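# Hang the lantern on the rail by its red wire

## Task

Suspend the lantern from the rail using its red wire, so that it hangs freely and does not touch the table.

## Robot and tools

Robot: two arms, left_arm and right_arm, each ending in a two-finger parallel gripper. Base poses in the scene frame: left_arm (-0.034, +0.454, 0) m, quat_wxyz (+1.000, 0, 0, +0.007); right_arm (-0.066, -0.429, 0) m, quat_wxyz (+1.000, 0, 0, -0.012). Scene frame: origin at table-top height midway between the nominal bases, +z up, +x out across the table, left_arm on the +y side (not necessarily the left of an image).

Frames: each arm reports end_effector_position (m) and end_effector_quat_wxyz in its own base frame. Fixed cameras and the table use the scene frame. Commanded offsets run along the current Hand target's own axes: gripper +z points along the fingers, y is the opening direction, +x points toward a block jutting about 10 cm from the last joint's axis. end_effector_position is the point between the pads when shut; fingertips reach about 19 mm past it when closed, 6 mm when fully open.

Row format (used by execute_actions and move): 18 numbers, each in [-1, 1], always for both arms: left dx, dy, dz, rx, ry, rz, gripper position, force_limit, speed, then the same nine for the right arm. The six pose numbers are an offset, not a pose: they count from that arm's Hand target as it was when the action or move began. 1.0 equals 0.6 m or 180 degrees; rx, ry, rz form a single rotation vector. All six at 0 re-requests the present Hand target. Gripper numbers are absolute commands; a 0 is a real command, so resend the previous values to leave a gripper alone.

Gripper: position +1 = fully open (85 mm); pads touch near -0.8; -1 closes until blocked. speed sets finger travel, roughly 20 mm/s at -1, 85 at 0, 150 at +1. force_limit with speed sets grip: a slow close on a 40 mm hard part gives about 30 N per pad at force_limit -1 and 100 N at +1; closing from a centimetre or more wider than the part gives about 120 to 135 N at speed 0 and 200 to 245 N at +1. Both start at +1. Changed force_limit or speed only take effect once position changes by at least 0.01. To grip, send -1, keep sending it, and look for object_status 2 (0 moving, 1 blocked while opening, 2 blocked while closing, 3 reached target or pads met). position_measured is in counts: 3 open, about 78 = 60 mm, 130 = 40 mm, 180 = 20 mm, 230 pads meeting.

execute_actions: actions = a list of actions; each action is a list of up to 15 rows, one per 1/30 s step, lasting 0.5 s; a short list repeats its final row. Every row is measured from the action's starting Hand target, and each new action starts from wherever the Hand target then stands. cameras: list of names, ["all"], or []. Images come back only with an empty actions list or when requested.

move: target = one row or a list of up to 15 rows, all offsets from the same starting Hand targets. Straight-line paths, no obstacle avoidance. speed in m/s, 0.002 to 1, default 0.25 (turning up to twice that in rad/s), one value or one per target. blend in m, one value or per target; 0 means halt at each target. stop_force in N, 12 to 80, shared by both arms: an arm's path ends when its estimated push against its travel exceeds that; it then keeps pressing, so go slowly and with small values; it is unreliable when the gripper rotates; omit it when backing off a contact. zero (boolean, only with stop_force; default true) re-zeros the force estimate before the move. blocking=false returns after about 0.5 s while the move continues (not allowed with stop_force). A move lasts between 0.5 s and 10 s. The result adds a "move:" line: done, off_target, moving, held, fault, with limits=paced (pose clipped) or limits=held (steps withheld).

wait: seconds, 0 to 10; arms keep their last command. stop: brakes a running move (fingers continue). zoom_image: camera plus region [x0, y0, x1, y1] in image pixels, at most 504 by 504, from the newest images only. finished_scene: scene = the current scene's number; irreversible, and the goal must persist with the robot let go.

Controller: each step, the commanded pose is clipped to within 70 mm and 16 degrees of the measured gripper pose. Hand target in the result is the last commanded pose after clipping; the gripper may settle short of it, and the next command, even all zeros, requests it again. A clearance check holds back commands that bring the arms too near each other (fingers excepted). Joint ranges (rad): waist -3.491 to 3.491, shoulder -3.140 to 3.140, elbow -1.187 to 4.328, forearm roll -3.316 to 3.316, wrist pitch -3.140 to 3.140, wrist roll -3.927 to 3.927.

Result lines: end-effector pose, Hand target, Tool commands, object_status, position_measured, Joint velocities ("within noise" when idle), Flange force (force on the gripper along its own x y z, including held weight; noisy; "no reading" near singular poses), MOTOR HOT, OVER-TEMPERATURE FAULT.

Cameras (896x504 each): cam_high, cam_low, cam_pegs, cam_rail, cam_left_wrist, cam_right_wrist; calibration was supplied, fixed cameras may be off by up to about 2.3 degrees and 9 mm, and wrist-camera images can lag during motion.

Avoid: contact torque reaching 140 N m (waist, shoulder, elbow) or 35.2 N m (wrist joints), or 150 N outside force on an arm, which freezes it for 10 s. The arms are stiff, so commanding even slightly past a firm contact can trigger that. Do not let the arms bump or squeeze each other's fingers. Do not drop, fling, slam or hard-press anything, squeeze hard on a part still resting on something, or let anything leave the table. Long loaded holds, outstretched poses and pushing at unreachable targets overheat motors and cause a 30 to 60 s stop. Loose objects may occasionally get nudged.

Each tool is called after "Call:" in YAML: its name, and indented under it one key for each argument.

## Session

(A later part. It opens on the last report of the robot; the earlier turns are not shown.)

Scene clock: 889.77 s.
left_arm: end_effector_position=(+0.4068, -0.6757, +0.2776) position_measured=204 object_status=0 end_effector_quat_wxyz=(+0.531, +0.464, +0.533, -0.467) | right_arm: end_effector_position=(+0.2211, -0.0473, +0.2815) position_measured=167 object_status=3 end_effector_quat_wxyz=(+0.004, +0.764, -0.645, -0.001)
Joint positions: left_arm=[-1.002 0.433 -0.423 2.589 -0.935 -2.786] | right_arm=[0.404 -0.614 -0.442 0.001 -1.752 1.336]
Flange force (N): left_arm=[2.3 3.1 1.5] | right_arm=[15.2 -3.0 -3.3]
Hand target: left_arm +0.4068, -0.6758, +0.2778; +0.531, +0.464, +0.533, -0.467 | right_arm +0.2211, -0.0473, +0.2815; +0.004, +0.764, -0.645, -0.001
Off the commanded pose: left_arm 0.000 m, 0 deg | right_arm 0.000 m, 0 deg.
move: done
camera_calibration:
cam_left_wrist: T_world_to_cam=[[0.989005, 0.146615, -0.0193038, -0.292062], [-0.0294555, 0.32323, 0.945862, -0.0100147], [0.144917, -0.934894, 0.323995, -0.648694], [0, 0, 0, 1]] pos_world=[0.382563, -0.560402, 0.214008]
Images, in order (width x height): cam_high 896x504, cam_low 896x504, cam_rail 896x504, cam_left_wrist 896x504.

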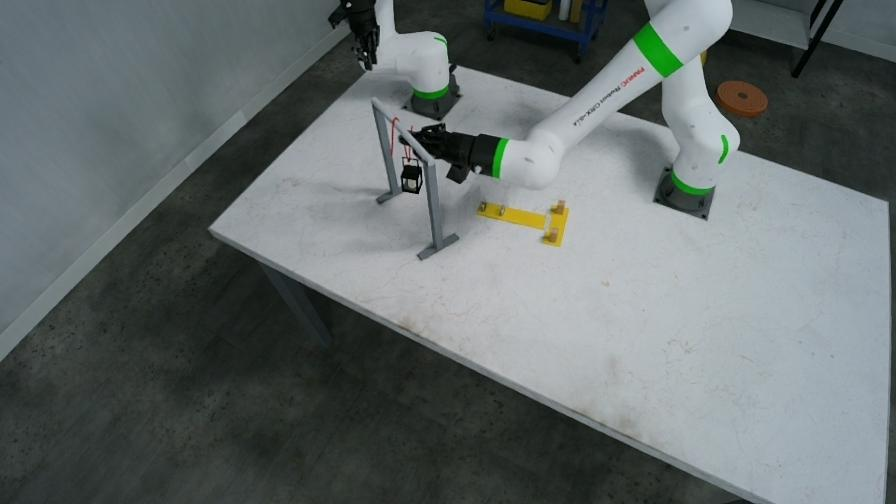

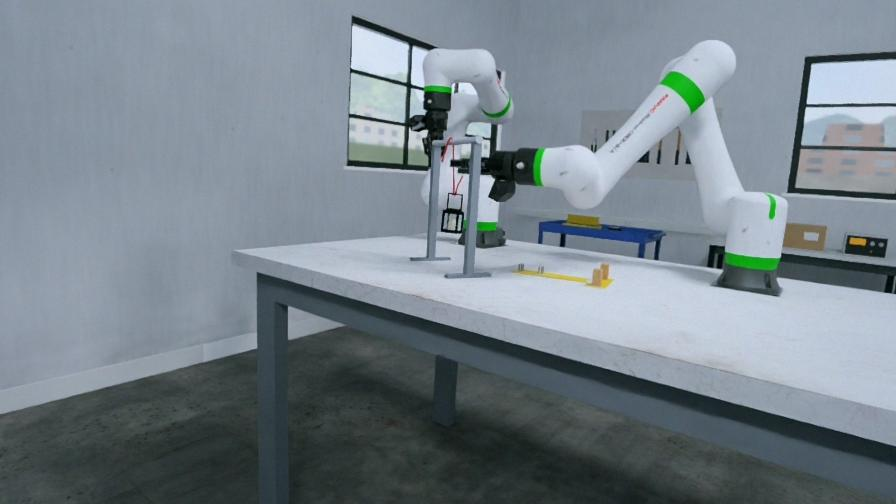

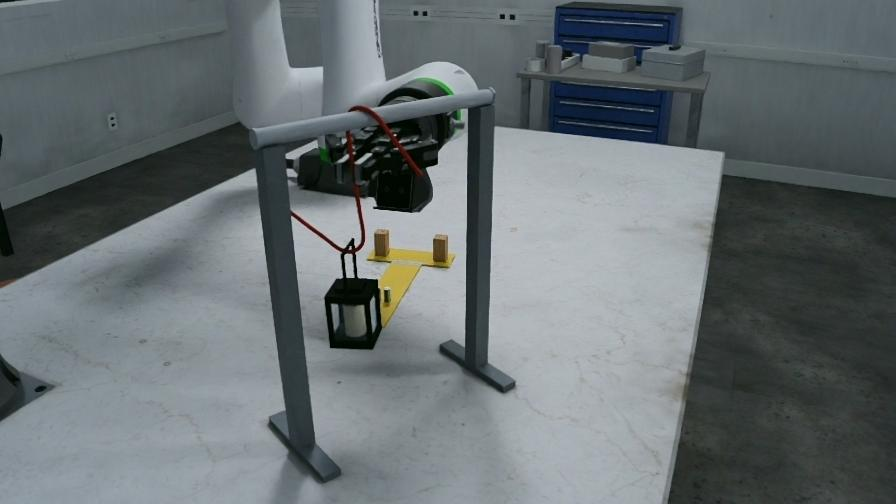

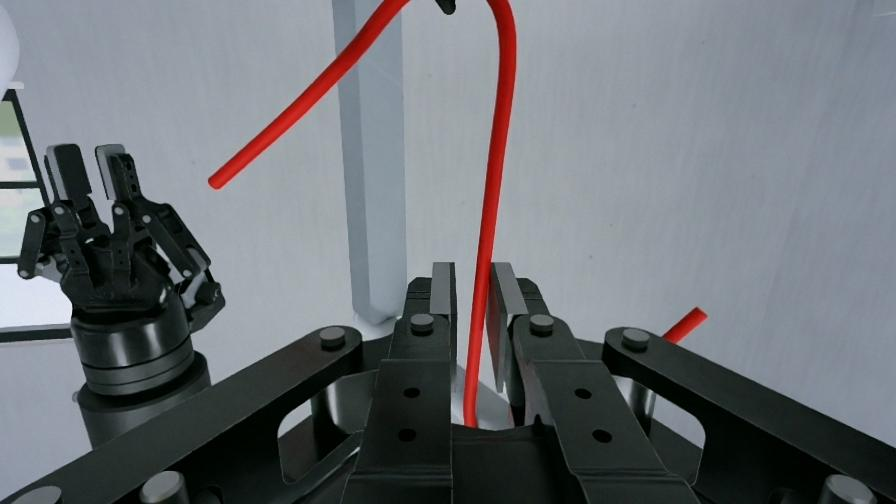

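Call:
move:
  target: [0,0,0,0,0,0,-0.3,0.3,-1,0,0,0,0,0,0,-0.3,0.3,-1]
  speed: 0.03
  cameras: ["cam_rail","cam_left_wrist"]

Scene clock: 898.33 s.
left_arm: end_effector_position=(+0.4068, -0.6758, +0.2778) position_measured=167 object_status=0 end_effector_quat_wxyz=(+0.531, +0.464, +0.533, -0.467) | right_arm: end_effector_position=(+0.2211, -0.0473, +0.2815) position_measured=167 object_status=3 end_effector_quat_wxyz=(+0.004, +0.764, -0.645, -0.001)
Joint positions: left_arm=[-1.002 0.432 -0.423 2.589 -0.935 -2.786] | right_arm=[0.404 -0.614 -0.442 0.001 -1.752 1.336]
Flange force (N): left_arm=[0.5 2.4 1.2] | right_arm=[15.5 -3.0 -3.2]
Hand target: left_arm +0.4068, -0.6758, +0.2778; +0.531, +0.464, +0.533, -0.467 | right_arm +0.2211, -0.0473, +0.2815; +0.004, +0.764, -0.645, -0.001
Off the commanded pose: left_arm 0.000 m, 0 deg | right_arm 0.000 m, 0 deg.
move: done
camera_calibration:
cam_left_wrist: T_world_to_cam=[[0.989017, 0.14655, -0.0191913, -0.292111], [-0.0295538, 0.323309, 0.945832, -0.00998827], [0.144816, -0.934877, 0.32409, -0.648792], [0, 0, 0, 1]] pos_world=[0.382563, -0.560502, 0.214108]
Images, in order (width x height): cam_rail 896x504, cam_left_wrist 896x504.

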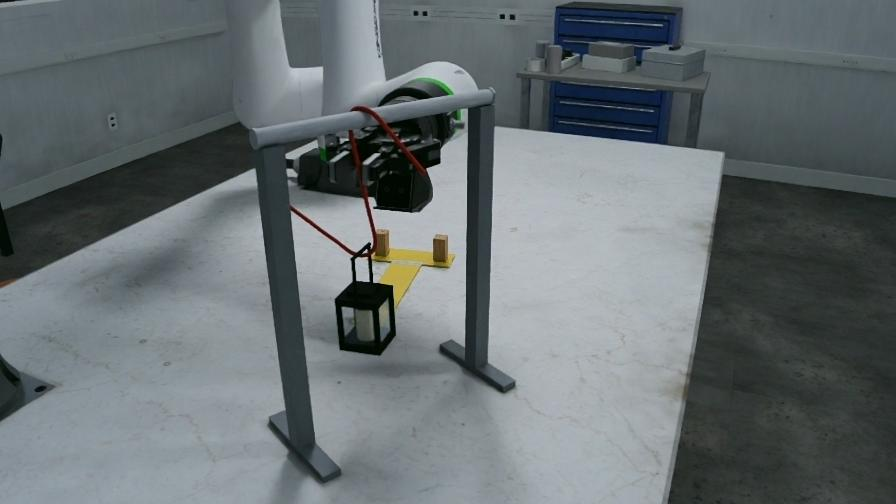

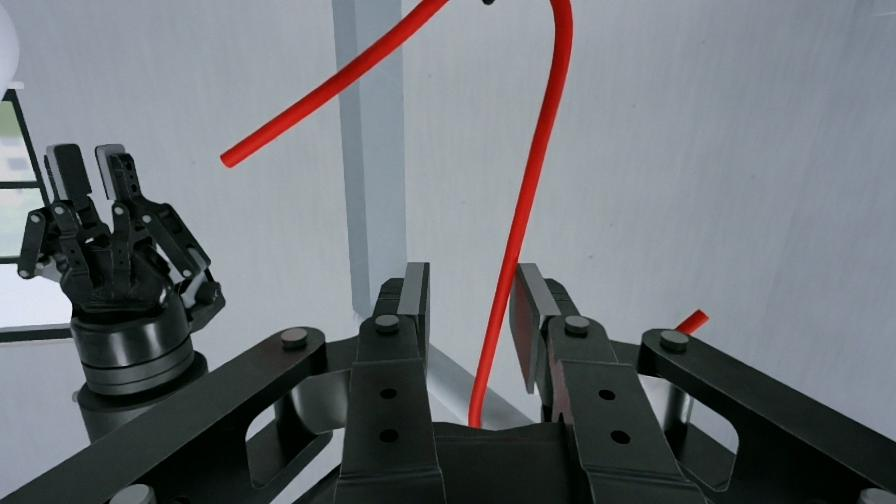

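Call:
move:
  target: [0,0,0,0,0,0,0.1,0.3,-1,0,0,0,0,0,0,-0.3,0.3,-1]
  speed: 0.03
  cameras: ["cam_rail","cam_left_wrist"]

Scene clock: 901.57 s.
left_arm: end_effector_position=(+0.4068, -0.6758, +0.2778) position_measured=117 object_status=0 end_effector_quat_wxyz=(+0.531, +0.464, +0.533, -0.467) | right_arm: end_effector_position=(+0.2211, -0.0473, +0.2815) position_measured=167 object_status=3 end_effector_quat_wxyz=(+0.004, +0.764, -0.645, -0.001)
Joint positions: left_arm=[-1.002 0.432 -0.423 2.589 -0.935 -2.786] | right_arm=[0.404 -0.614 -0.442 0.001 -1.752 1.336]
Flange force (N): left_arm=[0.9 1.9 1.1] | right_arm=[15.8 -3.7 -3.3]
Hand target: left_arm +0.4068, -0.6758, +0.2778; +0.531, +0.464, +0.533, -0.467 | right_arm +0.2211, -0.0473, +0.2815; +0.004, +0.764, -0.645, -0.001
Off the commanded pose: left_arm 0.000 m, 0 deg | right_arm 0.000 m, 0 deg.
move: done
camera_calibration:
cam_left_wrist: T_world_to_cam=[[0.989017, 0.14655, -0.0191913, -0.292111], [-0.0295538, 0.323309, 0.945832, -0.00998827], [0.144816, -0.934877, 0.32409, -0.648792], [0, 0, 0, 1]] pos_world=[0.382563, -0.560502, 0.214108]
Images, in order (width x height): cam_rail 896x504, cam_left_wrist 896x504.

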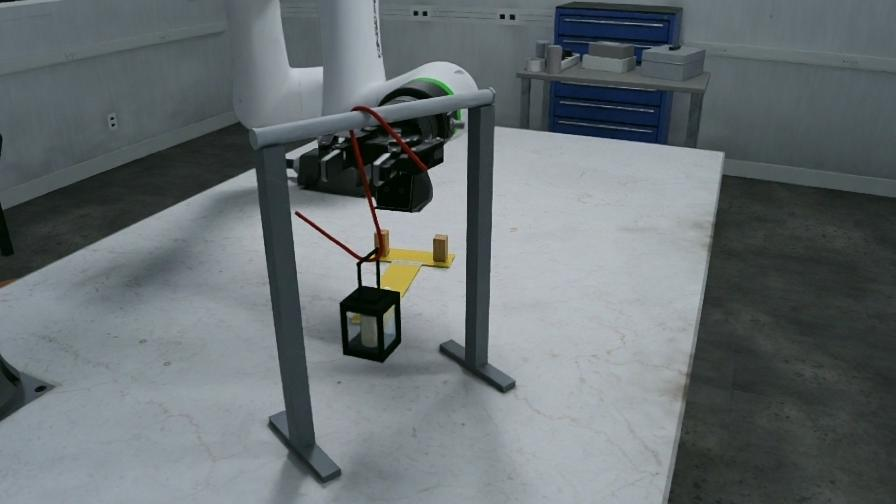

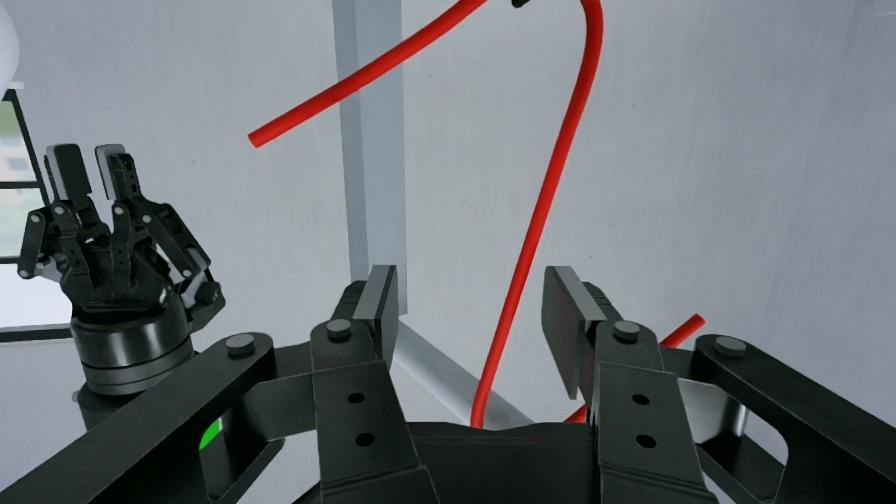

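Call:
move:
  target:
    - [0,0,-0.08,0,0,0,0.1,0.3,-1,0,0,0,0,0,0,-0.3,0.3,-1]
    - [0,-0.05,-0.2,0,0,0,0.1,0.3,-1,0,0,0,0,0,0,-0.3,0.3,-1]
  speed: [0.03,0.08]
  blend: [0.005,0]
  cameras: ["cam_rail","cam_low"]

Call:
wait:
  seconds: 3
  cameras: ["cam_rail","cam_low"]

Scene clock: 907.50 s.
left_arm: end_effector_position=(+0.3612, -0.5608, +0.2777) position_measured=117 object_status=3 end_effector_quat_wxyz=(+0.531, +0.464, +0.533, -0.467) | right_arm: end_effector_position=(+0.2211, -0.0473, +0.2815) position_measured=167 object_status=3 end_effector_quat_wxyz=(+0.004, +0.764, -0.645, -0.001)
Joint positions: left_arm=[-0.934 0.207 -0.748 2.548 -1.042 -2.808] | right_arm=[0.404 -0.614 -0.442 0.001 -1.752 1.336]
Flange force (N): left_arm=[1.0 2.7 1.5] | right_arm=[15.6 -3.4 -3.3]
Hand target: left_arm +0.3612, -0.5608, +0.2777; +0.531, +0.464, +0.533, -0.467 | right_arm +0.2211, -0.0473, +0.2815; +0.004, +0.764, -0.645, -0.001
Off the commanded pose: left_arm 0.000 m, 0 deg | right_arm 0.000 m, 0 deg.
move: done
Images, in order (width x height): cam_low 896x504, cam_rail 896x504.

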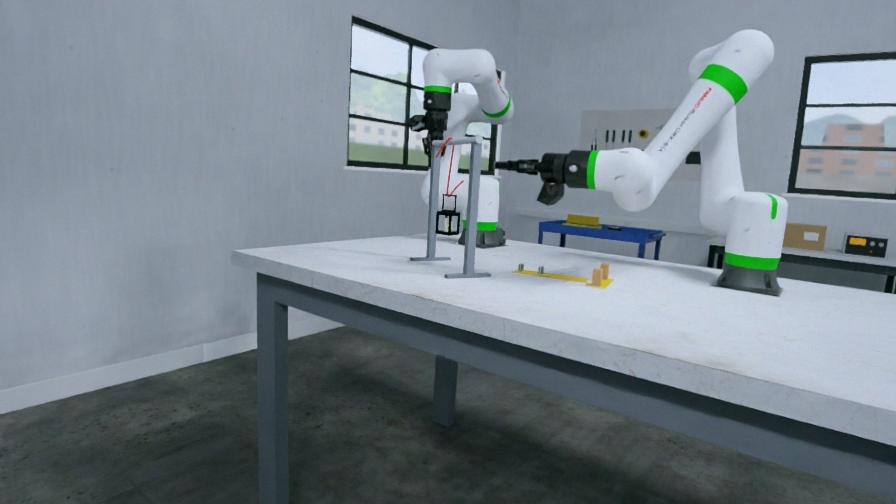

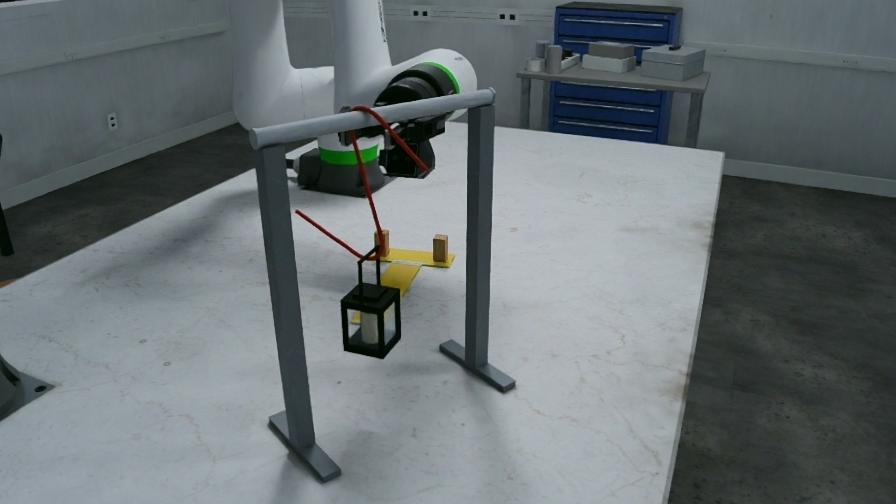

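Scene clock: 910.50 s.
left_arm: end_effector_position=(+0.3612, -0.5608, +0.2777) position_measured=117 object_status=3 end_effector_quat_wxyz=(+0.531, +0.464, +0.533, -0.467) | right_arm: end_effector_position=(+0.2211, -0.0473, +0.2815) position_measured=167 object_status=3 end_effector_quat_wxyz=(+0.004, +0.764, -0.645, -0.001)
Joint positions: left_arm=[-0.934 0.207 -0.748 2.548 -1.042 -2.808] | right_arm=[0.404 -0.614 -0.442 0.001 -1.752 1.336]
Flange force (N): left_arm=[0.4 1.9 0.3] | right_arm=[15.0 -3.3 -3.4]
Hand target: left_arm +0.3612, -0.5608, +0.2777; +0.531, +0.464, +0.533, -0.467 | right_arm +0.2211, -0.0473, +0.2815; +0.004, +0.764, -0.645, -0.001
Tool commands: left_gripper/position=+0.1 left_gripper/force_limit=+0.3 left_gripper/speed=-1.0 right_gripper/position=-0.3 right_gripper/force_limit=+0.3 right_gripper/speed=-1.0
Off the commanded pose: left_arm 0.000 m, 0 deg | right_arm 0.000 m, 0 deg.
wait: 3.00 s; at rest by 0.17 s
Images, in order (width x height): cam_low 896x504, cam_rail 896x504.

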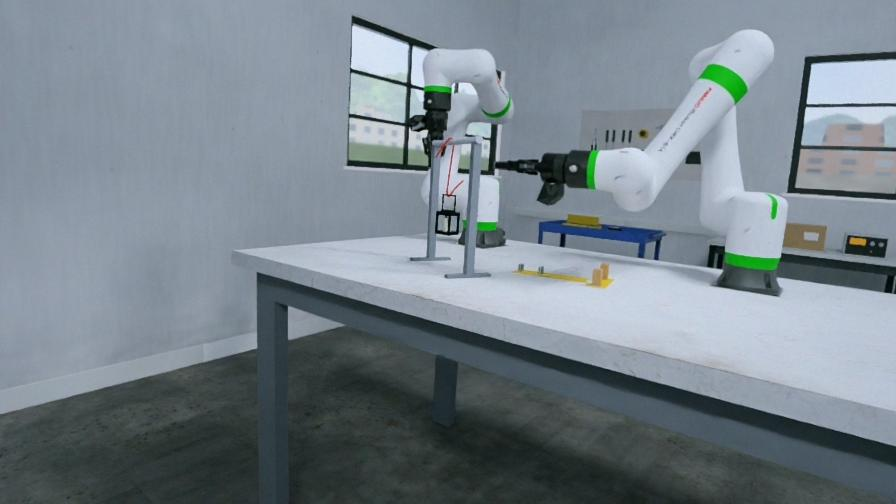

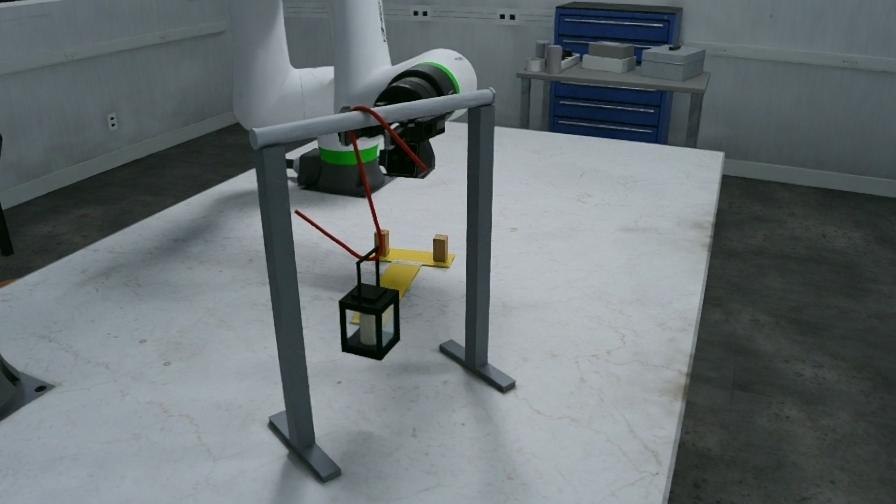

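Hand clear, lantern hangs steadily.

Call:
finished_scene:
  scene: 2

The scene is finished: the task was done.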